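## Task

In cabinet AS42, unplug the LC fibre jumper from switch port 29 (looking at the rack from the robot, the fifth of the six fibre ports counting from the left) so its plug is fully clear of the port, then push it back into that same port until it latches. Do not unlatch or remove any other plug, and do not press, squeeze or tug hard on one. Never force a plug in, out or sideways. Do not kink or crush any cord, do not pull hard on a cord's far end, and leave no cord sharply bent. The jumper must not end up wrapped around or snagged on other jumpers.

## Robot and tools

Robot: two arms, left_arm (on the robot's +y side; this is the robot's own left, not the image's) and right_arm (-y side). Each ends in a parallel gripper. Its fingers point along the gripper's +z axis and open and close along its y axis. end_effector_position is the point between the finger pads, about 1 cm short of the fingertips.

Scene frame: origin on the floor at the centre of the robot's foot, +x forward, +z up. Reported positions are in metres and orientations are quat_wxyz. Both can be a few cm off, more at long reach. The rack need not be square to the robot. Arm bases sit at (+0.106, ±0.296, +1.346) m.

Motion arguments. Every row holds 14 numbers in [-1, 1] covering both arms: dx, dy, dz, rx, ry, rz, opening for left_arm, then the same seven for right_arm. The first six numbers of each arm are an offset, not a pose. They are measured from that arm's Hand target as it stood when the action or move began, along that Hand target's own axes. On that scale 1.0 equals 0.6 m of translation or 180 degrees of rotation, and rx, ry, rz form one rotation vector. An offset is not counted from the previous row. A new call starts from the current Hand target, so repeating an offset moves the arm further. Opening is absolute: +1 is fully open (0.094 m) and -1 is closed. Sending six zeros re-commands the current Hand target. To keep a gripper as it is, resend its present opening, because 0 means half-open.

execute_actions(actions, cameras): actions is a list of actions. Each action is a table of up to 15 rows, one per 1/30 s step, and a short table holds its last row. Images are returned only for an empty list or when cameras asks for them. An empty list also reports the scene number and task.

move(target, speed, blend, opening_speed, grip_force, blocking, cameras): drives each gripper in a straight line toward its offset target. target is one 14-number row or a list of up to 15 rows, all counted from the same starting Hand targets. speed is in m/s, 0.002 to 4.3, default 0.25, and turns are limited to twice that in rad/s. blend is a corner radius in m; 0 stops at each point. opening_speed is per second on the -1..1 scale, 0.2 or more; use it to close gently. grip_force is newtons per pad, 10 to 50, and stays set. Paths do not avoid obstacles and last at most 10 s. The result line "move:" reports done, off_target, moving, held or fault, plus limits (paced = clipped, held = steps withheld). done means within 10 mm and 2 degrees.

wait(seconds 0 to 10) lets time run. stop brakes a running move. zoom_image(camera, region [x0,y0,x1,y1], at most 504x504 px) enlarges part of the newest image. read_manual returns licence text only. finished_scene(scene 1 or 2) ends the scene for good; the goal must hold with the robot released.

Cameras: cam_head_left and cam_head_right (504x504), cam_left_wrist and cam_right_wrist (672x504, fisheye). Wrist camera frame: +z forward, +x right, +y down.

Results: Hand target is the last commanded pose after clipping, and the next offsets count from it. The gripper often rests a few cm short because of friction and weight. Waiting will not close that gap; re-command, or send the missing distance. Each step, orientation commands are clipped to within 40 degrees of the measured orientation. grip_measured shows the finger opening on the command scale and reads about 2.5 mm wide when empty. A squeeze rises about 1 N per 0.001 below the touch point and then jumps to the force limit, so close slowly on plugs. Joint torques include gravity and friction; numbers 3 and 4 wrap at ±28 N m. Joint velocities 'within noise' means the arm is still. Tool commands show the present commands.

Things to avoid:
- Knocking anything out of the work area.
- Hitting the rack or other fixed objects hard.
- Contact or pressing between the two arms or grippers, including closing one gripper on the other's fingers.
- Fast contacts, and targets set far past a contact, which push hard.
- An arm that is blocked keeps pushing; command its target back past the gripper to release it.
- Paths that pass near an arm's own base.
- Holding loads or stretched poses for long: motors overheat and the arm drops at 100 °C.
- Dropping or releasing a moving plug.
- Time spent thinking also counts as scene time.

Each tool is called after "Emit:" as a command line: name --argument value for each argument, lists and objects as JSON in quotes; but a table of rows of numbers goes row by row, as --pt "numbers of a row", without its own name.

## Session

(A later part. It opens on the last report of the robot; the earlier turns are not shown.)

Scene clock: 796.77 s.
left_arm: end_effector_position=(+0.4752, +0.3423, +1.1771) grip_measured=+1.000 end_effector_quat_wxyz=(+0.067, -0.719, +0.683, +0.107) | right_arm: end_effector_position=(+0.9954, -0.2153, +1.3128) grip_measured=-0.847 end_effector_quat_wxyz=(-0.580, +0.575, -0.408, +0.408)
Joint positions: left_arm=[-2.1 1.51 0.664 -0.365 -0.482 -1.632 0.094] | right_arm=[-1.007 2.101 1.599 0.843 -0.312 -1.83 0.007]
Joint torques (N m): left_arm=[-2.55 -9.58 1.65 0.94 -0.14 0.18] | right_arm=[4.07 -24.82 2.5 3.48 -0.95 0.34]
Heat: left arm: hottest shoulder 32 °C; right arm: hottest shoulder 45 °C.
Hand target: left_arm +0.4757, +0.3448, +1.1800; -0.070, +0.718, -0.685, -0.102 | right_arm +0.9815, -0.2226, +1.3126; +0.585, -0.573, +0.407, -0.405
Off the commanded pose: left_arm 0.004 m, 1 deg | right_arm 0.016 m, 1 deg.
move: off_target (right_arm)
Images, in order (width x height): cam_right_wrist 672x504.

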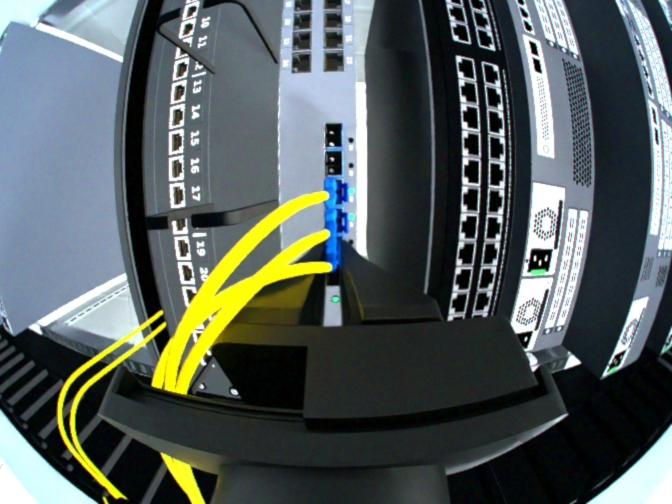

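Emit:
move --target '[0,0,0,0,0,0,1,-0.0028,0,-0.0078,0,0,0,-1]' --speed 0.05 --cameras '[]'

Emit:
move --target '[0,0,0,0,0,0,1,-0.0028,0,-0.0078,0,0,0,-1]' --speed 0.05 --cameras '["cam_right_wrist"]'

Emit:
zoom_image --camera "cam_right_wrist" --region '[295, 190, 375, 270]'

Scene clock: 800.10 s.
left_arm: end_effector_position=(+0.4752, +0.3423, +1.1771) grip_measured=+1.000 end_effector_quat_wxyz=(+0.067, -0.719, +0.683, +0.107) | right_arm: end_effector_position=(+0.9951, -0.2157, +1.3125) grip_measured=-0.847 end_effector_quat_wxyz=(-0.579, +0.575, -0.409, +0.409)
Joint positions: left_arm=[-2.1 1.51 0.664 -0.365 -0.482 -1.632 0.094] | right_arm=[-1.007 2.101 1.597 0.846 -0.31 -1.83 0.007]
Joint torques (N m): left_arm=[-1.61 -9 1.76 0.65 -0.12 0.18] | right_arm=[4.01 -25.47 1.35 3.89 -1.02 0.34]
Heat: left arm: hottest shoulder 32 °C; right arm: hottest shoulder 46 °C.
Hand target: left_arm +0.4757, +0.3448, +1.1800; -0.070, +0.718, -0.685, -0.102 | right_arm +0.9765, -0.2227, +1.3126; +0.585, -0.573, +0.407, -0.405
Off the commanded pose: left_arm 0.004 m, 1 deg | right_arm 0.020 m, 1 deg.
move: off_target (right_arm)
No camera images: "cameras" was empty.

Scene clock: 800.80 s.
left_arm: end_effector_position=(+0.4752, +0.3423, +1.1771) grip_measured=+1.000 end_effector_quat_wxyz=(+0.067, -0.719, +0.683, +0.107) | right_arm: end_effector_position=(+0.9928, -0.2153, +1.3097) grip_measured=-0.848 end_effector_quat_wxyz=(-0.578, +0.576, -0.411, +0.407)
Joint positions: left_arm=[-2.1 1.51 0.664 -0.365 -0.482 -1.632 0.094] | right_arm=[-1.007 2.101 1.59 0.848 -0.308 -1.83 0.007]
Joint torques (N m): left_arm=[-2.49 -9.58 1.7 0.8 -0.17 0.14] | right_arm=[4.01 -26.05 0.69 4.25 -1.09 0.33]
Heat: left arm: hottest shoulder 32 °C; right arm: hottest shoulder 46 °C.
Hand target: left_arm +0.4757, +0.3448, +1.1800; -0.070, +0.718, -0.685, -0.102 | right_arm +0.9716, -0.2227, +1.3126; +0.585, -0.573, +0.407, -0.405
Off the commanded pose: left_arm 0.004 m, 1 deg | right_arm 0.023 m, 1 deg.
move: off_target (right_arm)
Images, in order (width x height): cam_right_wrist 672x504.

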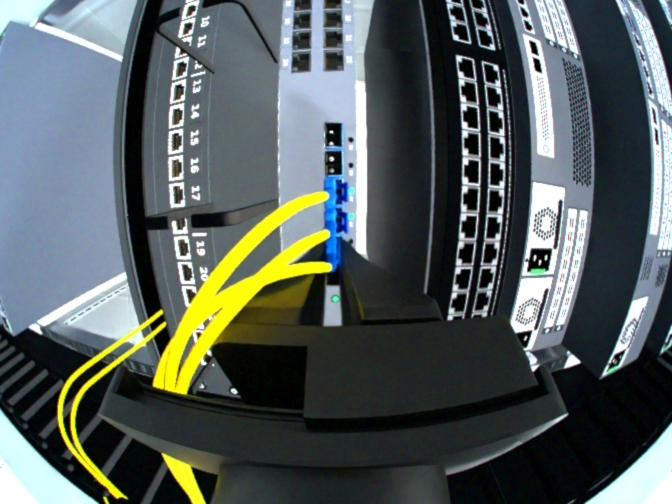

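Scaled by 6.300 from the camera's 672x504 image, which has a finer 960x720 frame.

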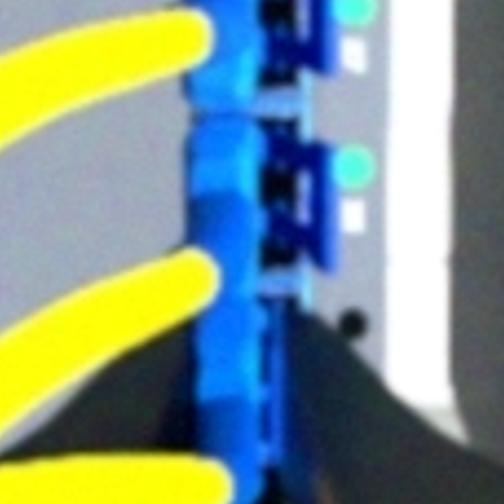

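Emit:
wait --seconds 0.3 --cameras '[]'

Scene clock: 802.80 s.
left_arm: end_effector_position=(+0.4752, +0.3423, +1.1771) grip_measured=+1.000 end_effector_quat_wxyz=(+0.067, -0.719, +0.683, +0.107) | right_arm: end_effector_position=(+0.9928, -0.2153, +1.3097) grip_measured=-0.848 end_effector_quat_wxyz=(-0.578, +0.576, -0.411, +0.407)
Joint positions: left_arm=[-2.1 1.51 0.664 -0.365 -0.482 -1.632 0.094] | right_arm=[-1.007 2.101 1.59 0.848 -0.308 -1.83 0.007]
Joint torques (N m): left_arm=[-1.38 -10.34 1.87 0.69 -0.08 0.17] | right_arm=[4.25 -26.11 0.68 4.27 -1.09 0.34]
Heat: left arm: hottest shoulder 32 °C; right arm: hottest shoulder 46 °C.
Hand target: left_arm +0.4757, +0.3448, +1.1800; -0.070, +0.718, -0.685, -0.102 | right_arm +0.9716, -0.2227, +1.3126; +0.585, -0.573, +0.407, -0.405
Tool commands: left_gripper/opening=+1.0 right_gripper/opening=-1.0
Off the commanded pose: left_arm 0.004 m, 1 deg | right_arm 0.023 m, 1 deg.
wait: 0.30 s; at rest from the start
No camera images: "cameras" was empty.

Emit:
move --target '[0,0,0,0,0,0,1,-0.0028,-0.0165,-0.0078,0,0,0,-1]' --speed 0.05 --cameras '[]'

Emit:
wait --seconds 0.3 --cameras '["cam_right_wrist"]'

Emit:
zoom_image --camera "cam_right_wrist" --region '[295, 190, 375, 270]'

Scene clock: 806.23 s.
left_arm: end_effector_position=(+0.4752, +0.3423, +1.1771) grip_measured=+1.000 end_effector_quat_wxyz=(+0.067, -0.719, +0.683, +0.107) | right_arm: end_effector_position=(+0.9925, -0.2154, +1.3093) grip_measured=-0.848 end_effector_quat_wxyz=(-0.576, +0.575, -0.413, +0.408)
Joint positions: left_arm=[-2.1 1.51 0.664 -0.365 -0.482 -1.632 0.094] | right_arm=[-1.006 2.1 1.587 0.848 -0.301 -1.83 0.007]
Joint torques (N m): left_arm=[-1.79 -9.7 1.76 0.73 -0.11 0.16] | right_arm=[4.19 -27.93 -0.7 4.15 -1.19 0.32]
Heat: left arm: hottest shoulder 32 °C; right arm: hottest shoulder 47 °C.
Hand target: left_arm +0.4757, +0.3448, +1.1800; -0.070, +0.718, -0.685, -0.102 | right_arm +0.9665, -0.2230, +1.3224; +0.585, -0.573, +0.407, -0.405
Off the commanded pose: left_arm 0.004 m, 1 deg | right_arm 0.030 m, 1 deg.
move: off_target (right_arm)
No camera images: "cameras" was empty.

Scene clock: 806.53 s.
left_arm: end_effector_position=(+0.4752, +0.3423, +1.1771) grip_measured=+1.000 end_effector_quat_wxyz=(+0.067, -0.719, +0.683, +0.107) | right_arm: end_effector_position=(+0.9925, -0.2154, +1.3093) grip_measured=-0.848 end_effector_quat_wxyz=(-0.576, +0.575, -0.413, +0.408)
Joint positions: left_arm=[-2.1 1.51 0.664 -0.365 -0.482 -1.632 0.094] | right_arm=[-1.006 2.1 1.587 0.848 -0.301 -1.83 0.007]
Joint torques (N m): left_arm=[-2.2 -9.76 1.66 0.8 -0.14 0.14] | right_arm=[4.25 -28.04 -0.66 4.1 -1.21 0.33]
Heat: left arm: hottest shoulder 32 °C; right arm: hottest shoulder 47 °C.
Hand target: left_arm +0.4757, +0.3448, +1.1800; -0.070, +0.718, -0.685, -0.102 | right_arm +0.9665, -0.2230, +1.3224; +0.585, -0.573, +0.407, -0.405
Tool commands: left_gripper/opening=+1.0 right_gripper/opening=-1.0
Off the commanded pose: left_arm 0.004 m, 1 deg | right_arm 0.030 m, 1 deg.
wait: 0.30 s; at rest by 0.17 s
Images, in order (width x height): cam_right_wrist 672x504.

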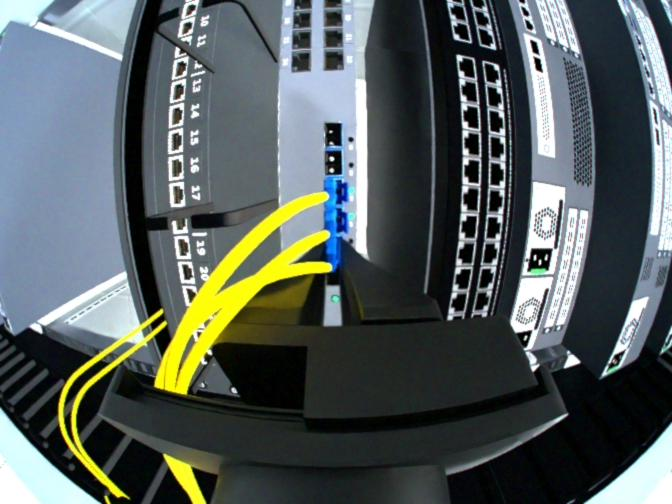

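Scaled by 6.300 from the camera's 672x504 image, which has a finer 960x720 frame.

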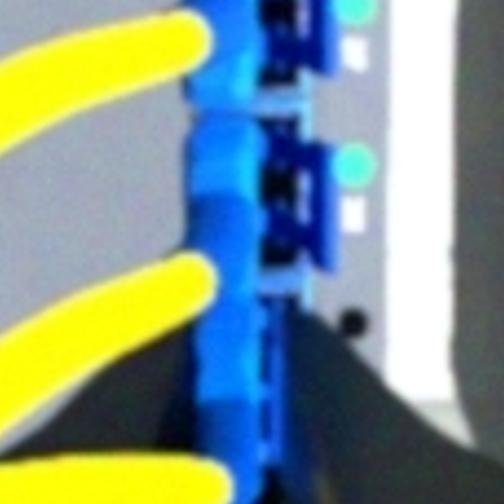

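Emit:
move --target '[0,0,0,0,0,0,1,-0.0117,0.0143,0.085,0,0,0,-1]' --speed 0.05 --cameras '["cam_right_wrist"]'

Emit:
zoom_image --camera "cam_right_wrist" --region '[295, 190, 375, 270]'

Scene clock: 869.67 s.
left_arm: end_effector_position=(+0.4752, +0.3423, +1.1771) grip_measured=+1.000 end_effector_quat_wxyz=(+0.067, -0.719, +0.683, +0.107) | right_arm: end_effector_position=(+0.9969, -0.2152, +1.3139) grip_measured=-0.848 end_effector_quat_wxyz=(-0.578, +0.574, -0.410, +0.409)
Joint positions: left_arm=[-2.1 1.51 0.664 -0.365 -0.482 -1.632 0.094] | right_arm=[-1.005 2.101 1.603 0.84 -0.305 -1.83 0.007]
Joint torques (N m): left_arm=[-2.32 -10.46 1.68 0.49 -0.1 0.2] | right_arm=[6.36 -20.37 10.32 0.92 -0.11 0.23]
Heat: left arm: hottest shoulder 32 °C; right arm: hottest shoulder 49 °C.
Hand target: left_arm +0.4757, +0.3448, +1.1800; -0.070, +0.718, -0.685, -0.102 | right_arm +1.0121, -0.1988, +1.3146; +0.585, -0.573, +0.407, -0.405
Off the commanded pose: left_arm 0.004 m, 1 deg | right_arm 0.022 m, 1 deg.
move: off_target (right_arm)
Images, in order (width x height): cam_right_wrist 672x504.

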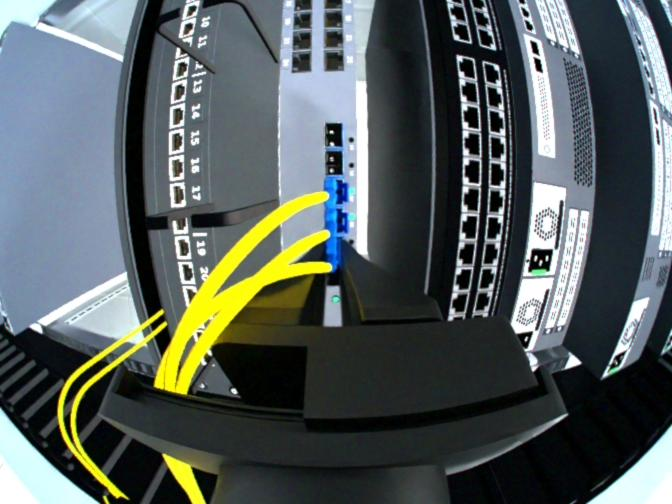

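Scaled by 6.300 from the camera's 672x504 image, which has a finer 960x720 frame.

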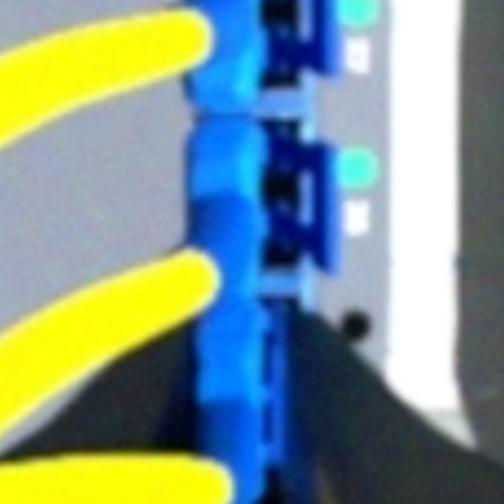

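Emit:
move --target '[0,0,0,0,0,0,1,0.0057,0,0.0157,0,0,0,-1]' --speed 0.05 --cameras '["cam_right_wrist"]'

Emit:
zoom_image --camera "cam_right_wrist" --region '[295, 190, 375, 270]'

Scene clock: 872.47 s.
left_arm: end_effector_position=(+0.4752, +0.3423, +1.1771) grip_measured=+1.000 end_effector_quat_wxyz=(+0.067, -0.719, +0.683, +0.107) | right_arm: end_effector_position=(+0.9975, -0.2146, +1.3141) grip_measured=-0.848 end_effector_quat_wxyz=(-0.579, +0.575, -0.410, +0.407)
Joint positions: left_arm=[-2.1 1.51 0.664 -0.365 -0.482 -1.632 0.094] | right_arm=[-1.005 2.101 1.606 0.834 -0.308 -1.83 0.007]
Joint torques (N m): left_arm=[-2.61 -8.59 1.55 0.79 -0.14 0.18] | right_arm=[6.24 -19.31 12.51 0.23 0 0.24]
Heat: left arm: hottest shoulder 32 °C; right arm: hottest shoulder 49 °C.
Hand target: left_arm +0.4757, +0.3448, +1.1800; -0.070, +0.718, -0.685, -0.102 | right_arm +1.0221, -0.1989, +1.3146; +0.585, -0.573, +0.407, -0.405
Off the commanded pose: left_arm 0.004 m, 1 deg | right_arm 0.029 m, 1 deg.
move: off_target (right_arm)
Images, in order (width x height): cam_right_wrist 672x504.

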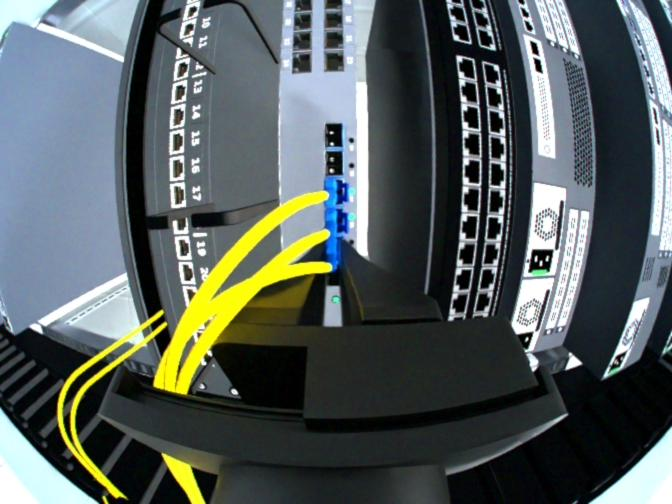

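Scaled by 6.300 from the camera's 672x504 image, which has a finer 960x720 frame.

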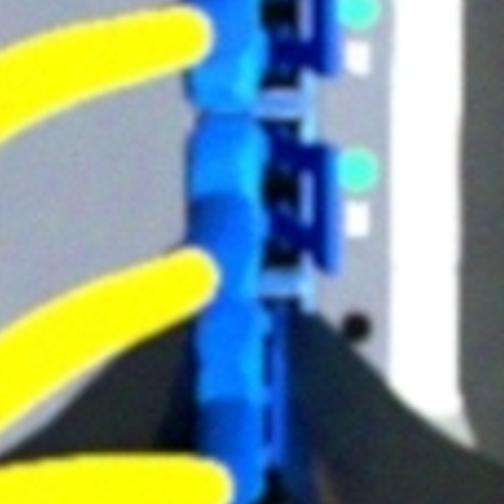

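Emit:
move --pt "0 0 0 0 0 0 1 0 0 -0.01 0 0 0 -0.55" --pt "0 0 0 0 0 0 1 0.006 0.0025 -0.1035 0 0 0 -0.55" --pt "0 0 0 0 0 0 1 -0.0137 -0.0003 -0.0378 0 0 0 -0.55" --speed 0.06 --cameras '["cam_right_wrist"]'

Emit:
zoom_image --camera "cam_right_wrist" --region '[295, 180, 375, 260]'

Scene clock: 881.27 s.
left_arm: end_effector_position=(+0.4752, +0.3423, +1.1771) grip_measured=+1.000 end_effector_quat_wxyz=(+0.067, -0.719, +0.683, +0.107) | right_arm: end_effector_position=(+0.9899, -0.2125, +1.3141) grip_measured=-0.551 end_effector_quat_wxyz=(-0.579, +0.574, -0.411, +0.407)
Joint positions: left_arm=[-2.1 1.51 0.664 -0.365 -0.482 -1.632 0.094] | right_arm=[-1.001 2.09 1.576 0.855 -0.303 -1.828 0.021]
Joint torques (N m): left_arm=[-1.9 -10.11 1.91 0.9 -0.14 0.17] | right_arm=[5.95 -21.01 8.51 1.62 -0.14 0.22]
Heat: left arm: hottest shoulder 32 °C; right arm: hottest shoulder 49 °C.
Hand target: left_arm +0.4757, +0.3448, +1.1800; -0.070, +0.718, -0.685, -0.102 | right_arm +0.9979, -0.1988, +1.3146; +0.585, -0.573, +0.407, -0.405
Off the commanded pose: left_arm 0.004 m, 1 deg | right_arm 0.016 m, 1 deg.
move: off_target (right_arm)
Images, in order (width x height): cam_right_wrist 672x504.

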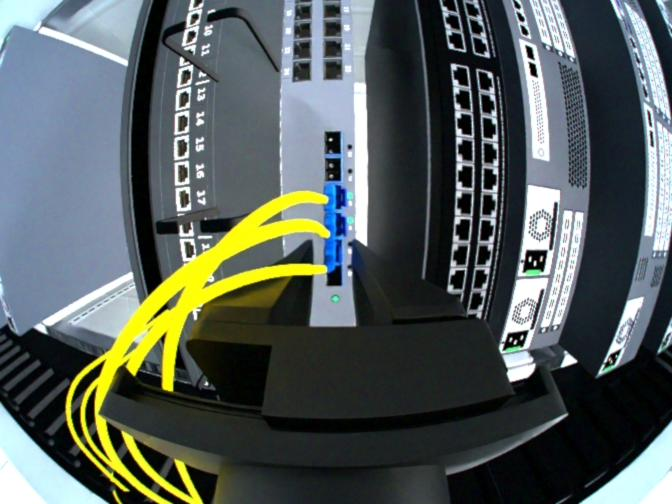

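Scaled by 6.300 from the camera's 672x504 image, which has a finer 960x720 frame.

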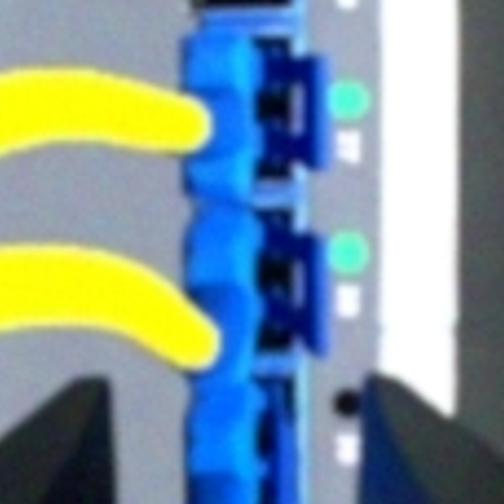

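Emit:
move --pt "0 0 0 0 0 0 1 0.0247 0.0028 -0.0672 0 0 0 -0.55" --pt "0 0 0 0 0 0 1 0.0067 0 -0.0013 0 0 0 -0.55" --speed 0.06 --cameras '["cam_right_wrist"]'

Emit:
zoom_image --camera "cam_right_wrist" --region '[295, 190, 375, 270]'

Scene clock: 888.07 s.
left_arm: end_effector_position=(+0.4752, +0.3423, +1.1771) grip_measured=+1.000 end_effector_quat_wxyz=(+0.067, -0.719, +0.683, +0.107) | right_arm: end_effector_position=(+0.9905, -0.2144, +1.3150) grip_measured=-0.551 end_effector_quat_wxyz=(-0.580, +0.574, -0.410, +0.407)
Joint positions: left_arm=[-2.1 1.51 0.664 -0.365 -0.482 -1.632 0.094] | right_arm=[-1.004 2.089 1.578 0.853 -0.308 -1.827 0.021]
Joint torques (N m): left_arm=[-2.08 -9.64 1.89 0.61 -0.13 0.18] | right_arm=[5.77 -20.89 8.66 1.55 -0.14 0.23]
Heat: left arm: hottest shoulder 32 °C; right arm: hottest shoulder 48 °C.
Hand target: left_arm +0.4757, +0.3448, +1.1800; -0.070, +0.718, -0.685, -0.102 | right_arm +0.9987, -0.2030, +1.3147; +0.585, -0.573, +0.407, -0.405
Off the commanded pose: left_arm 0.004 m, 1 deg | right_arm 0.014 m, 1 deg.
move: off_target (right_arm)
Images, in order (width x height): cam_right_wrist 672x504.

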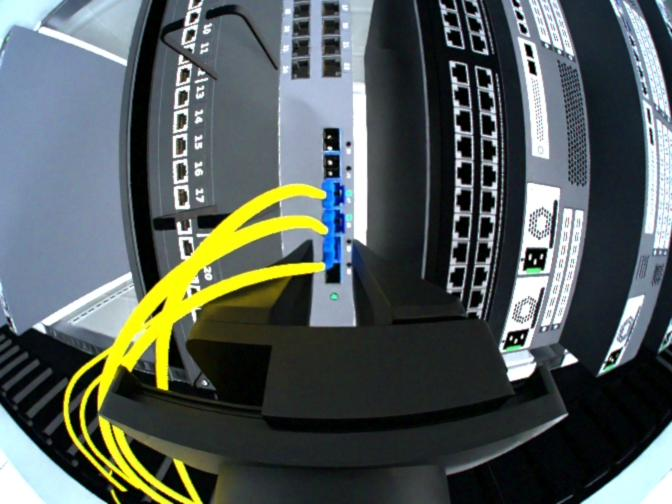

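Scaled by 6.300 from the camera's 672x504 image, which has a finer 960x720 frame.

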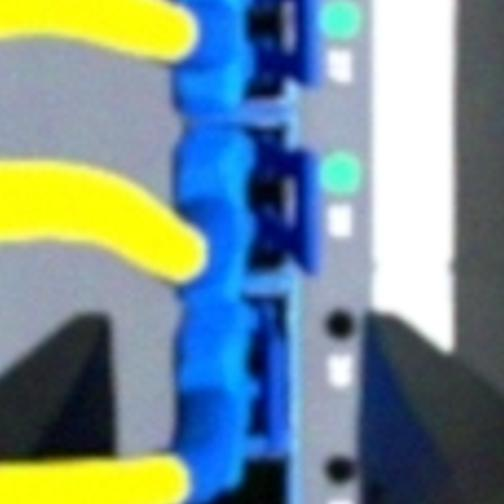

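Emit:
move --target '[0,0,0,0,0,0,1,0,0.001,0,0,0,0,-1]' --opening_speed 0.4 --cameras '["cam_right_wrist"]'

Emit:
zoom_image --camera "cam_right_wrist" --region '[295, 190, 375, 270]'

Scene clock: 891.70 s.
left_arm: end_effector_position=(+0.4752, +0.3423, +1.1771) grip_measured=+1.000 end_effector_quat_wxyz=(+0.067, -0.719, +0.683, +0.107) | right_arm: end_effector_position=(+0.9903, -0.2140, +1.3137) grip_measured=-0.853 end_effector_quat_wxyz=(-0.580, +0.575, -0.410, +0.406)
Joint positions: left_arm=[-2.1 1.51 0.664 -0.365 -0.482 -1.632 0.094] | right_arm=[-1.004 2.091 1.578 0.852 -0.308 -1.827 0.007]
Joint torques (N m): left_arm=[-1.49 -9.76 1.74 0.8 -0.12 0.17] | right_arm=[5.89 -21.01 8.59 1.61 -0.16 0.24]
Heat: left arm: hottest shoulder 32 °C; right arm: hottest shoulder 48 °C.
Hand target: left_arm +0.4757, +0.3448, +1.1800; -0.070, +0.718, -0.685, -0.102 | right_arm +0.9986, -0.2029, +1.3140; +0.585, -0.573, +0.407, -0.405
Off the commanded pose: left_arm 0.004 m, 1 deg | right_arm 0.014 m, 1 deg.
move: off_target (right_arm)
Images, in order (width x height): cam_right_wrist 672x504.

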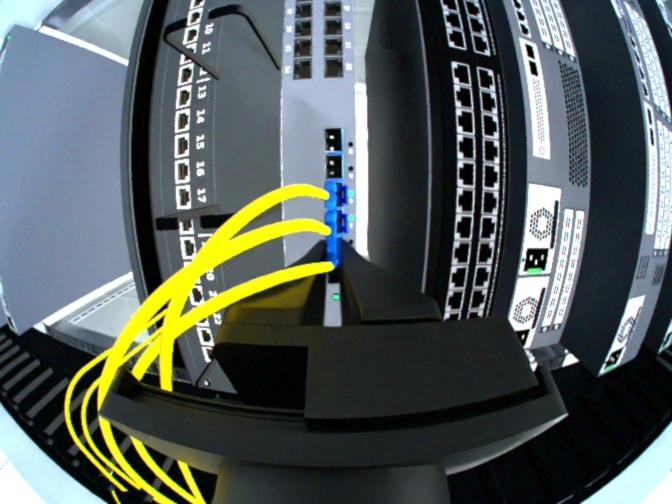

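Scaled by 6.300 from the camera's 672x504 image, which has a finer 960x720 frame.

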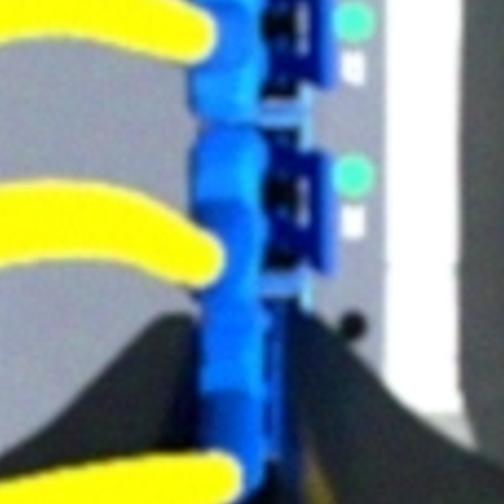

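Emit:
move --pt "0 0 0 0 0 0 1 0.0253 0.0003 -0.0208 0 0 0 -1" --pt "0 0 0 0 0 0 1 0.0102 -0.0017 -0.058 0 0 0 -1" --speed 0.05 --cameras '["cam_right_wrist"]'

Emit:
zoom_image --camera "cam_right_wrist" --region '[295, 190, 375, 270]'

Scene clock: 896.50 s.
left_arm: end_effector_position=(+0.4752, +0.3423, +1.1771) grip_measured=+1.000 end_effector_quat_wxyz=(+0.067, -0.719, +0.683, +0.107) | right_arm: end_effector_position=(+0.9865, -0.2141, +1.3096) grip_measured=-0.855 end_effector_quat_wxyz=(-0.579, +0.576, -0.411, +0.405)
Joint positions: left_arm=[-2.1 1.51 0.664 -0.365 -0.482 -1.632 0.094] | right_arm=[-1.006 2.091 1.566 0.859 -0.31 -1.827 0.007]
Joint torques (N m): left_arm=[-2.08 -9.7 1.8 0.66 -0.15 0.17] | right_arm=[4.25 -25.64 1.21 4.08 -0.91 0.3]
Heat: left arm: hottest shoulder 32 °C; right arm: hottest shoulder 48 °C.
Hand target: left_arm +0.4757, +0.3448, +1.1800; -0.070, +0.718, -0.685, -0.102 | right_arm +0.9681, -0.2206, +1.3146; +0.585, -0.573, +0.407, -0.405
Off the commanded pose: left_arm 0.004 m, 1 deg | right_arm 0.020 m, 1 deg.
move: off_target (right_arm)
Images, in order (width x height): cam_right_wrist 672x504.

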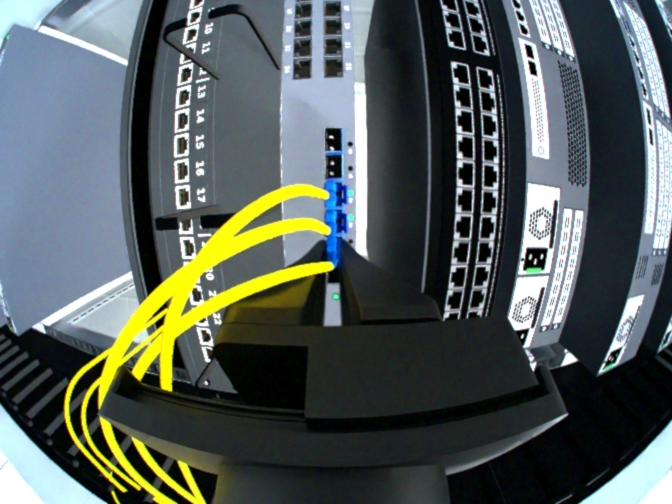

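Scaled by 6.300 from the camera's 672x504 image, which has a finer 960x720 frame.

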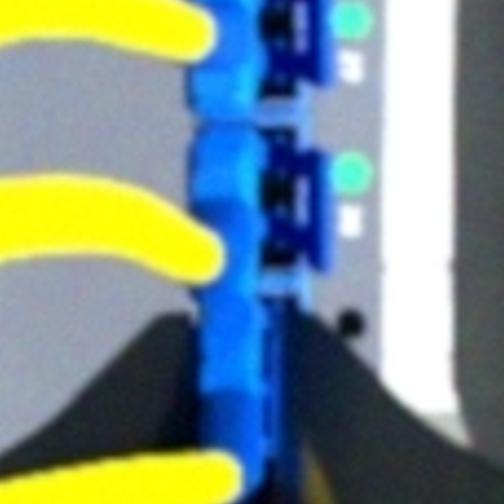

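Emit:
move --pt "0 0 0 0 0 0 1 0 0 0.01 0 0 0 -0.55" --pt "0 0 0 0 0 0 1 0.0033 0.0032 -0.0245 0 0 0 -0.55" --pt "0 0 0 0 0 0 1 -0.014 0 0.0475 0 0 0 -0.55" --speed 0.06 --cameras '["cam_right_wrist"]'

Emit:
zoom_image --camera "cam_right_wrist" --region '[295, 190, 375, 270]'

Scene clock: 911.57 s.
left_arm: end_effector_position=(+0.4752, +0.3423, +1.1771) grip_measured=+1.000 end_effector_quat_wxyz=(+0.067, -0.719, +0.683, +0.107) | right_arm: end_effector_position=(+0.9839, -0.2168, +1.3150) grip_measured=-0.552 end_effector_quat_wxyz=(-0.580, +0.574, -0.411, +0.408)
Joint positions: left_arm=[-2.1 1.51 0.664 -0.365 -0.482 -1.632 0.094] | right_arm=[-1.007 2.078 1.55 0.869 -0.308 -1.826 0.021]
Joint torques (N m): left_arm=[-2.08 -10.4 1.73 0.72 -0.13 0.11] | right_arm=[5.89 -20.72 8.34 1.61 -0.13 0.22]
Heat: left arm: hottest shoulder 32 °C; right arm: hottest shoulder 49 °C.
Hand target: left_arm +0.4757, +0.3448, +1.1800; -0.070, +0.718, -0.685, -0.102 | right_arm +0.9920, -0.2030, +1.3151; +0.585, -0.573, +0.407, -0.405
Off the commanded pose: left_arm 0.004 m, 1 deg | right_arm 0.016 m, 1 deg.
move: off_target (right_arm)
Images, in order (width x height): cam_right_wrist 672x504.

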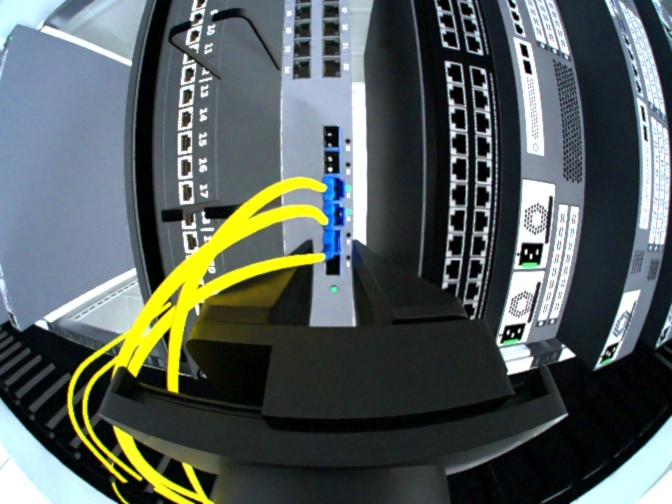

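Scaled by 6.300 from the camera's 672x504 image, which has a finer 960x720 frame.

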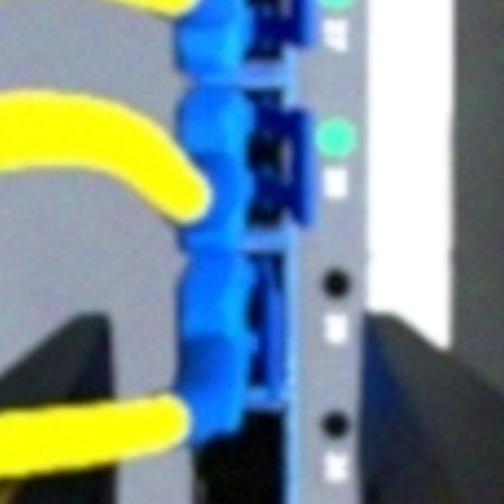

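Emit:
move --target '[0,0,0,0,0,0,1,0,0.001,0,0,0,0,-1]' --opening_speed 0.4 --cameras '["cam_right_wrist"]'

Emit:
zoom_image --camera "cam_right_wrist" --region '[295, 190, 375, 270]'

Scene clock: 915.23 s.
left_arm: end_effector_position=(+0.4752, +0.3423, +1.1771) grip_measured=+1.000 end_effector_quat_wxyz=(+0.067, -0.719, +0.683, +0.107) | right_arm: end_effector_position=(+0.9835, -0.2163, +1.3124) grip_measured=-0.892 end_effector_quat_wxyz=(-0.579, +0.575, -0.412, +0.407)
Joint positions: left_arm=[-2.1 1.51 0.664 -0.365 -0.482 -1.632 0.094] | right_arm=[-1.007 2.081 1.55 0.869 -0.307 -1.826 0.005]
Joint torques (N m): left_arm=[-2.61 -10.52 1.76 0.9 -0.12 0.16] | right_arm=[6.07 -20.95 8.42 1.58 -0.17 0.22]
Heat: left arm: hottest shoulder 33 °C; right arm: hottest shoulder 49 °C.
Hand target: left_arm +0.4757, +0.3448, +1.1800; -0.070, +0.718, -0.685, -0.102 | right_arm +0.9919, -0.2029, +1.3144; +0.585, -0.573, +0.407, -0.405
Off the commanded pose: left_arm 0.004 m, 1 deg | right_arm 0.016 m, 1 deg.
move: off_target (right_arm)
Images, in order (width x height): cam_right_wrist 672x504.

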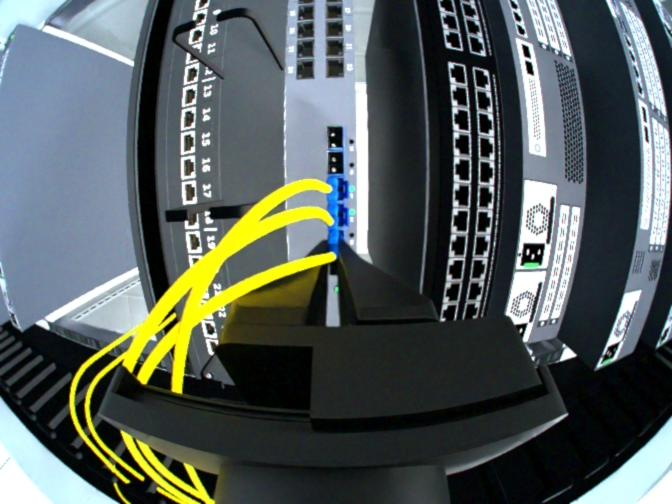

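Scaled by 6.300 from the camera's 672x504 image, which has a finer 960x720 frame.

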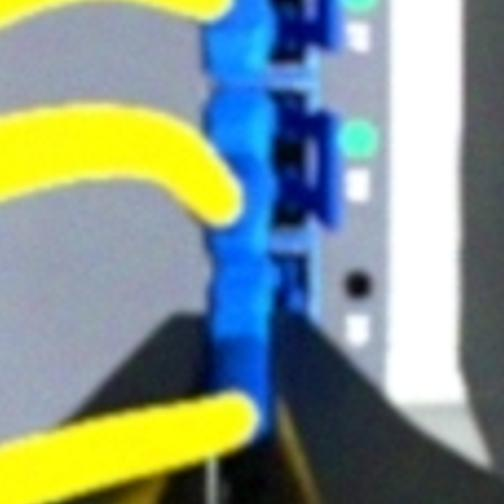

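Emit:
move --pt "0 0 0 0 0 0 1 0 0 0.005 0 0 0 -0.65" --pt "0 0 0 0 0 0 1 0.014 0.003 -0.04 0 0 0 -0.65" --pt "0 0 0 0 0 0 1 0.0058 -0.0003 0.0128 0 0 0 -0.65" --speed 0.06 --grip_force '[50,10]' --cameras '["cam_right_wrist"]'

Emit:
zoom_image --camera "cam_right_wrist" --region '[295, 190, 375, 270]'

Scene clock: 924.03 s.
left_arm: end_effector_position=(+0.4752, +0.3423, +1.1771) grip_measured=+1.000 end_effector_quat_wxyz=(+0.067, -0.719, +0.683, +0.107) | right_arm: end_effector_position=(+0.9919, -0.2162, +1.3142) grip_measured=-0.652 end_effector_quat_wxyz=(-0.580, +0.574, -0.411, +0.407)
Joint positions: left_arm=[-2.1 1.51 0.664 -0.365 -0.482 -1.632 0.094] | right_arm=[-1.007 2.091 1.583 0.849 -0.309 -1.826 0.016]
Joint torques (N m): left_arm=[-1.85 -10.05 1.57 0.72 -0.1 0.17] | right_arm=[6.07 -21.01 8.54 1.63 -0.13 0.23]
Heat: left arm: hottest shoulder 33 °C; right arm: hottest shoulder 48 °C.
Hand target: left_arm +0.4757, +0.3448, +1.1800; -0.070, +0.718, -0.685, -0.102 | right_arm +1.0003, -0.2036, +1.3146; +0.585, -0.573, +0.407, -0.405
Off the commanded pose: left_arm 0.004 m, 1 deg | right_arm 0.015 m, 1 deg.
grip_force (N): 50, 10
move: off_target (right_arm)
Images, in order (width x height): cam_right_wrist 672x504.

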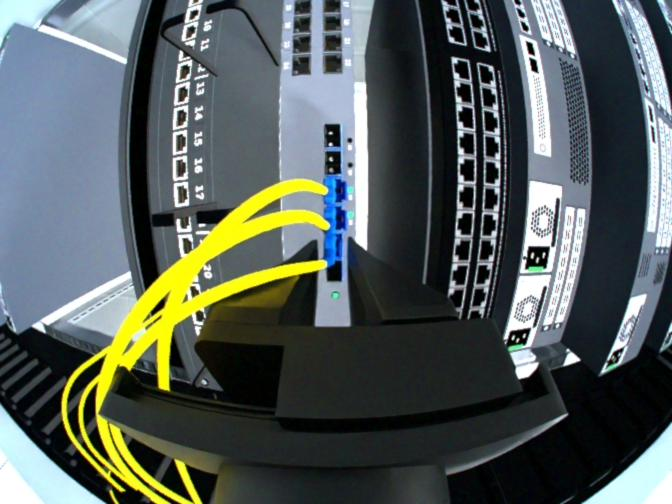

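Scaled by 6.300 from the camera's 672x504 image, which has a finer 960x720 frame.

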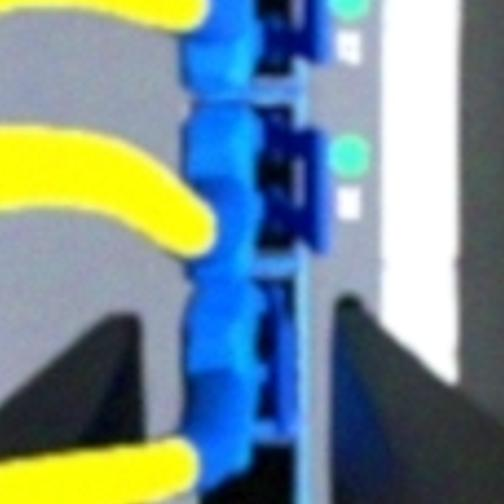

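Emit:
move --target '[0,0,0,0,0,0,1,0,0,0,0,0,0,-1]' --opening_speed 0.3 --cameras '["cam_right_wrist"]'

Emit:
zoom_image --camera "cam_right_wrist" --region '[295, 190, 375, 270]'

Scene clock: 927.10 s.
left_arm: end_effector_position=(+0.4752, +0.3423, +1.1771) grip_measured=+1.000 end_effector_quat_wxyz=(+0.067, -0.719, +0.683, +0.107) | right_arm: end_effector_position=(+0.9921, -0.2162, +1.3138) grip_measured=-0.821 end_effector_quat_wxyz=(-0.580, +0.574, -0.411, +0.407)
Joint positions: left_arm=[-2.1 1.51 0.664 -0.365 -0.482 -1.632 0.094] | right_arm=[-1.007 2.092 1.584 0.848 -0.309 -1.826 0.008]
Joint torques (N m): left_arm=[-1.49 -9.93 1.83 0.8 -0.13 0.17] | right_arm=[6.01 -21.07 8.58 1.58 -0.15 0.22]
Heat: left arm: hottest shoulder 33 °C; right arm: hottest shoulder 48 °C.
Hand target: left_arm +0.4757, +0.3448, +1.1800; -0.070, +0.718, -0.685, -0.102 | right_arm +1.0004, -0.2036, +1.3147; +0.585, -0.573, +0.407, -0.405
Off the commanded pose: left_arm 0.004 m, 1 deg | right_arm 0.015 m, 1 deg.
grip_force (N): 50, 10
move: off_target (right_arm)
Images, in order (width x height): cam_right_wrist 672x504.

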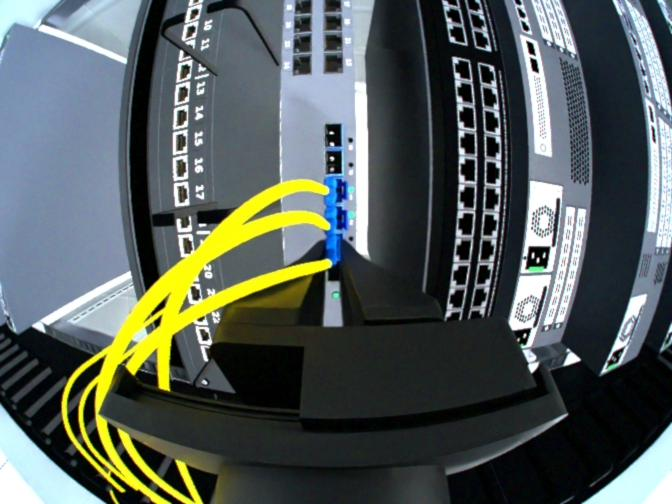

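Scaled by 6.300 from the camera's 672x504 image, which has a finer 960x720 frame.

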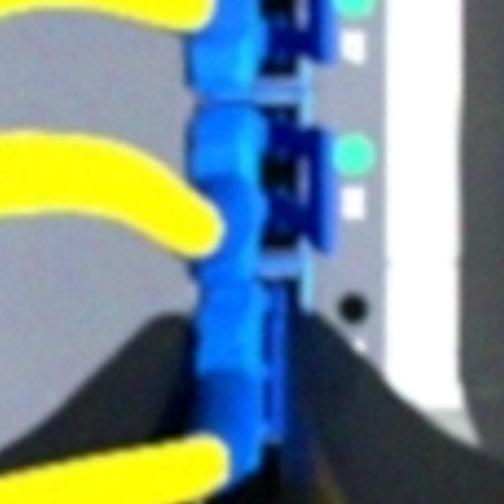

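Emit:
move --pt "0 0 0 0 0 0 1 0.0283 0.0015 -0.0217 0 0 0 -1" --pt "0 0 0 0 0 0 1 0.0185 0.0015 -0.0465 0 0 0 -1" --speed 0.04 --cameras '["cam_right_wrist"]'

Emit:
zoom_image --camera "cam_right_wrist" --region '[295, 190, 375, 270]'

Scene clock: 931.30 s.
left_arm: end_effector_position=(+0.4752, +0.3423, +1.1771) grip_measured=+1.000 end_effector_quat_wxyz=(+0.067, -0.719, +0.683, +0.107) | right_arm: end_effector_position=(+0.9792, -0.2139, +1.3118) grip_measured=-0.869 end_effector_quat_wxyz=(-0.585, +0.577, -0.403, +0.403)
Joint positions: left_arm=[-2.1 1.51 0.664 -0.365 -0.482 -1.632 0.094] | right_arm=[-1.009 2.08 1.541 0.881 -0.332 -1.826 0.006]
Joint torques (N m): left_arm=[-2.55 -10.46 1.68 0.66 -0.09 0.14] | right_arm=[3.9 -23.3 5.09 2.4 -0.28 0.31]
Heat: left arm: hottest shoulder 33 °C; right arm: hottest shoulder 48 °C.
Hand target: left_arm +0.4757, +0.3448, +1.1800; -0.070, +0.718, -0.685, -0.102 | right_arm +0.9780, -0.2237, +1.3134; +0.585, -0.572, +0.407, -0.405
Off the commanded pose: left_arm 0.004 m, 1 deg | right_arm 0.010 m, 1 deg.
grip_force (N): 50, 10
move: done
Images, in order (width x height): cam_right_wrist 672x504.

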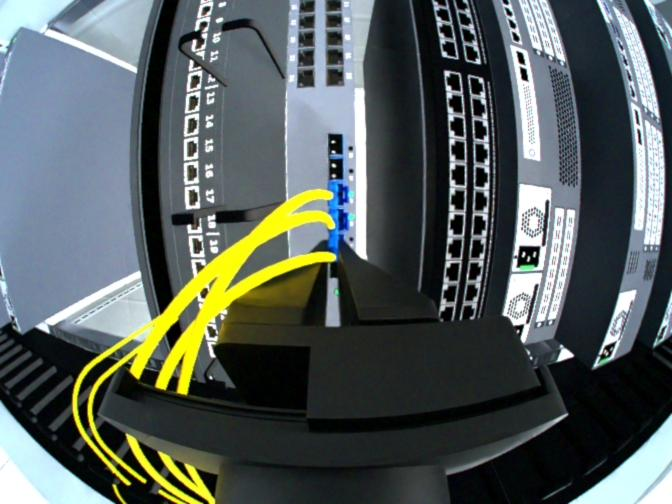

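Scaled by 6.300 from the camera's 672x504 image, which has a finer 960x720 frame.

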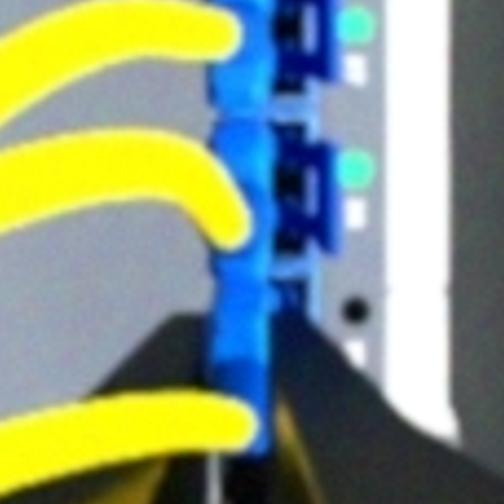

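Emit:
move --pt "0 0 0 0 0 0 1 -0.0017 0 -0.15 0 0 0 -0.8" --pt "0 0 0 0 0 0 1 -0.028 -0.147 -0.1988 -0.0093 0.1822 0.5093 0.9" --pt "0 0 0 0 0 0 1 -0.0255 -0.0607 0.0195 -0.0093 0.1822 0.5093 0.9" --speed '[0.12,0.35,0.1]' --cameras '["cam_right_wrist","cam_head_right"]'

Emit:
zoom_image --camera "cam_right_wrist" --region '[260, 200, 340, 280]'

Scene clock: 946.83 s.
left_arm: end_effector_position=(+0.4752, +0.3423, +1.1771) grip_measured=+1.000 end_effector_quat_wxyz=(+0.067, -0.719, +0.683, +0.107) | right_arm: end_effector_position=(+0.9726, -0.2213, +1.3440) grip_measured=+0.898 end_effector_quat_wxyz=(+0.557, +0.002, +0.831, -0.003)
Joint positions: left_arm=[-2.1 1.51 0.664 -0.365 -0.482 -1.632 0.094] | right_arm=[-0.885 1.883 1.5 0.43 0.241 -0.232 0.089]
Joint torques (N m): left_arm=[-1.32 -9.05 1.7 0.77 -0.14 0.19] | right_arm=[6.48 -19.78 9.59 1.55 -0.1 0.23]
Heat: left arm: hottest shoulder 33 °C; right arm: hottest shoulder 47 °C.
Hand target: left_arm +0.4757, +0.3448, +1.1800; -0.070, +0.718, -0.685, -0.102 | right_arm +0.9834, -0.2058, +1.3501; +0.563, +0.005, +0.827, +0.007
Off the commanded pose: left_arm 0.004 m, 1 deg | right_arm 0.020 m, 1 deg.
grip_force (N): 50, 10
move: off_target (right_arm); target 2's new opening was sent with right_arm's hand 0.017 m and 2 deg from that target
Images, in order (width x height): cam_head_right 504x504, cam_right_wrist 672x504.

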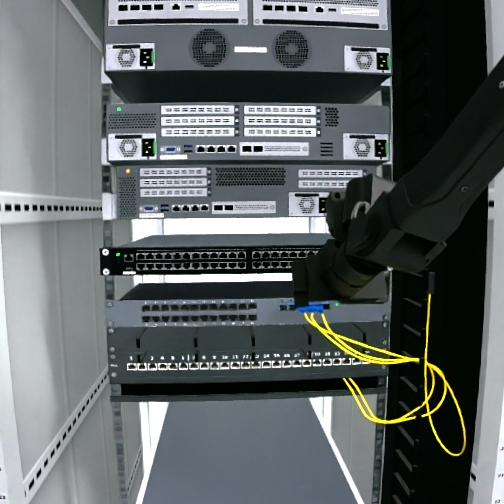

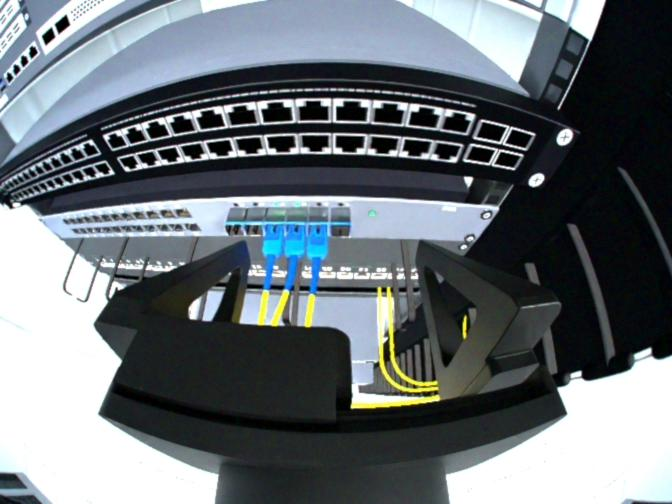

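Scaled by 6.300 from the camera's 672x504 image, which has a finer 960x720 frame.

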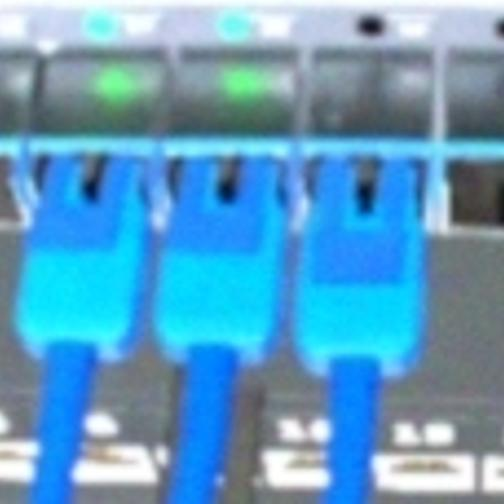

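Emit:
move --pt "0 0 0 0 0 0 1 -0.002 -0.0737 -0.2218 0 0 0 0.9" --pt "0 0 0 0 0 0 1 0.0912 -0.107 -0.1403 0.0093 -0.1822 -0.5093 -0.5" --pt "0 0 0 0 0 0 1 0.0757 -0.0312 -0.021 0.0093 -0.1822 -0.5093 -0.5" --pt "0 0 0 0 0 0 1 0.0445 0.0037 0.048 0.0093 -0.1822 -0.5093 -0.5" --speed '[0.2,0.4,0.1,0.05]' --grip_force '[50,50]' --cameras '["cam_right_wrist"]'

Emit:
zoom_image --camera "cam_right_wrist" --region '[295, 190, 375, 270]'

Scene clock: 978.93 s.
left_arm: end_effector_position=(+0.4752, +0.3423, +1.1771) grip_measured=+1.000 end_effector_quat_wxyz=(+0.067, -0.719, +0.683, +0.107) | right_arm: end_effector_position=(+0.9923, -0.2193, +1.3143) grip_measured=-0.498 end_effector_quat_wxyz=(-0.581, +0.571, -0.415, +0.405)
Joint positions: left_arm=[-2.1 1.51 0.664 -0.365 -0.482 -1.632 0.094] | right_arm=[-1.01 2.09 1.583 0.85 -0.309 -1.813 0.024]
Joint torques (N m): left_arm=[-1.79 -10.75 1.78 0.8 -0.12 0.15] | right_arm=[6.18 -20.84 8.47 1.51 -0.13 0.11]
Heat: left arm: hottest shoulder 33 °C; right arm: hottest shoulder 46 °C.
Hand target: left_arm +0.4757, +0.3448, +1.1800; -0.070, +0.718, -0.685, -0.102 | right_arm +1.0004, -0.2029, +1.3147; +0.585, -0.573, +0.407, -0.405
Off the commanded pose: left_arm 0.004 m, 1 deg | right_arm 0.018 m, 1 deg.
move: off_target (right_arm); target 2's new opening was sent with right_arm's hand 0.015 m and 2 deg from that target
Images, in order (width x height): cam_right_wrist 672x504.

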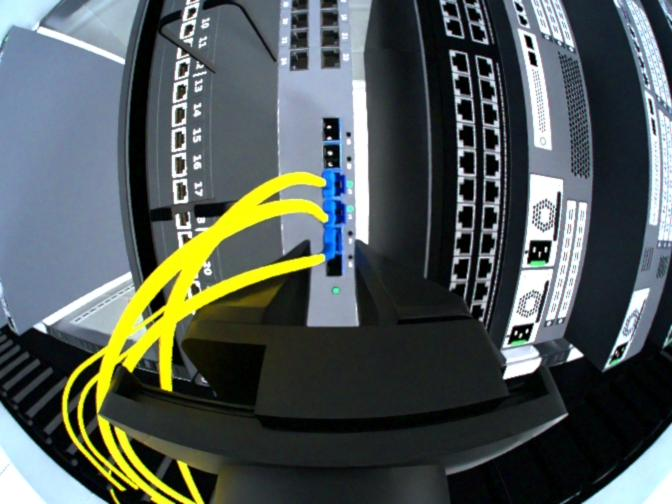

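Scaled by 6.300 from the camera's 672x504 image, which has a finer 960x720 frame.

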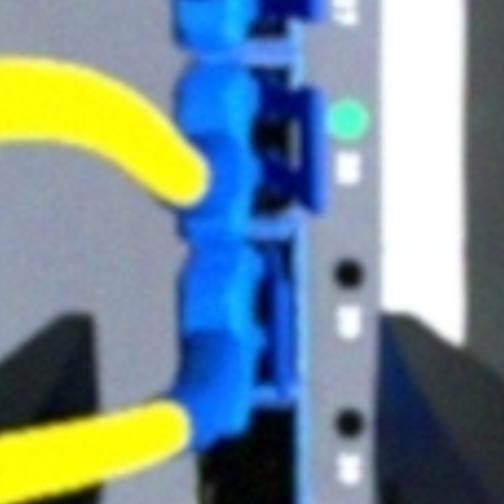

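Emit:
move --pt "0 0 0 0 0 0 1 0.009 0.003 -0.083 0 0 0 -0.5" --pt "0 0 0 0 0 0 1 -0.0038 0 0.002 0 0 0 -0.5" --pt "0 0 0 0 0 0 1 -0.0038 0.001 0.002 0 0 0 -1" --speed 0.06 --cameras '["cam_right_wrist"]'

Emit:
zoom_image --camera "cam_right_wrist" --region '[295, 190, 375, 270]'

Scene clock: 987.47 s.
left_arm: end_effector_position=(+0.4752, +0.3423, +1.1771) grip_measured=+1.000 end_effector_quat_wxyz=(+0.067, -0.719, +0.683, +0.107) | right_arm: end_effector_position=(+0.9929, -0.2177, +1.3136) grip_measured=-0.858 end_effector_quat_wxyz=(-0.579, +0.573, -0.413, +0.407)
Joint positions: left_arm=[-2.1 1.51 0.664 -0.365 -0.482 -1.632 0.094] | right_arm=[-1.008 2.093 1.586 0.849 -0.305 -1.822 0.007]
Joint torques (N m): left_arm=[-1.73 -9.52 1.72 0.58 -0.15 0.17] | right_arm=[6.42 -21.01 8.59 1.61 -0.15 0.17]
Heat: left arm: hottest shoulder 33 °C; right arm: hottest shoulder 46 °C.
Hand target: left_arm +0.4757, +0.3448, +1.1800; -0.070, +0.718, -0.685, -0.102 | right_arm +1.0008, -0.2004, +1.3141; +0.585, -0.573, +0.407, -0.405
Off the commanded pose: left_arm 0.004 m, 1 deg | right_arm 0.019 m, 1 deg.
move: off_target (right_arm); target 3's new opening was sent with right_arm's hand 0.019 m and 1 deg from that target
Images, in order (width x height): cam_right_wrist 672x504.

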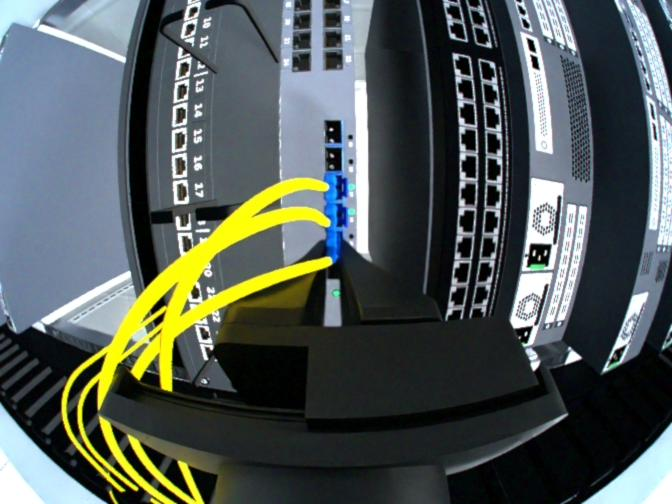

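Scaled by 6.300 from the camera's 672x504 image, which has a finer 960x720 frame.

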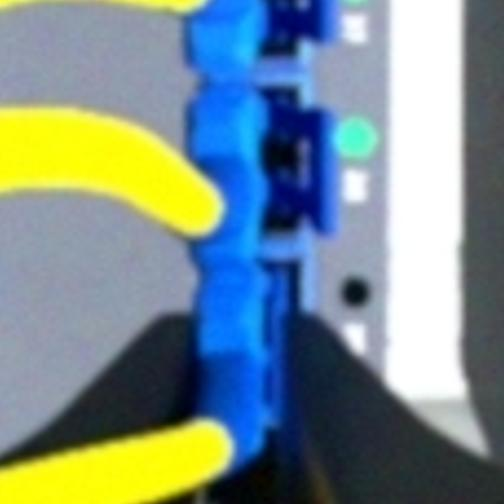

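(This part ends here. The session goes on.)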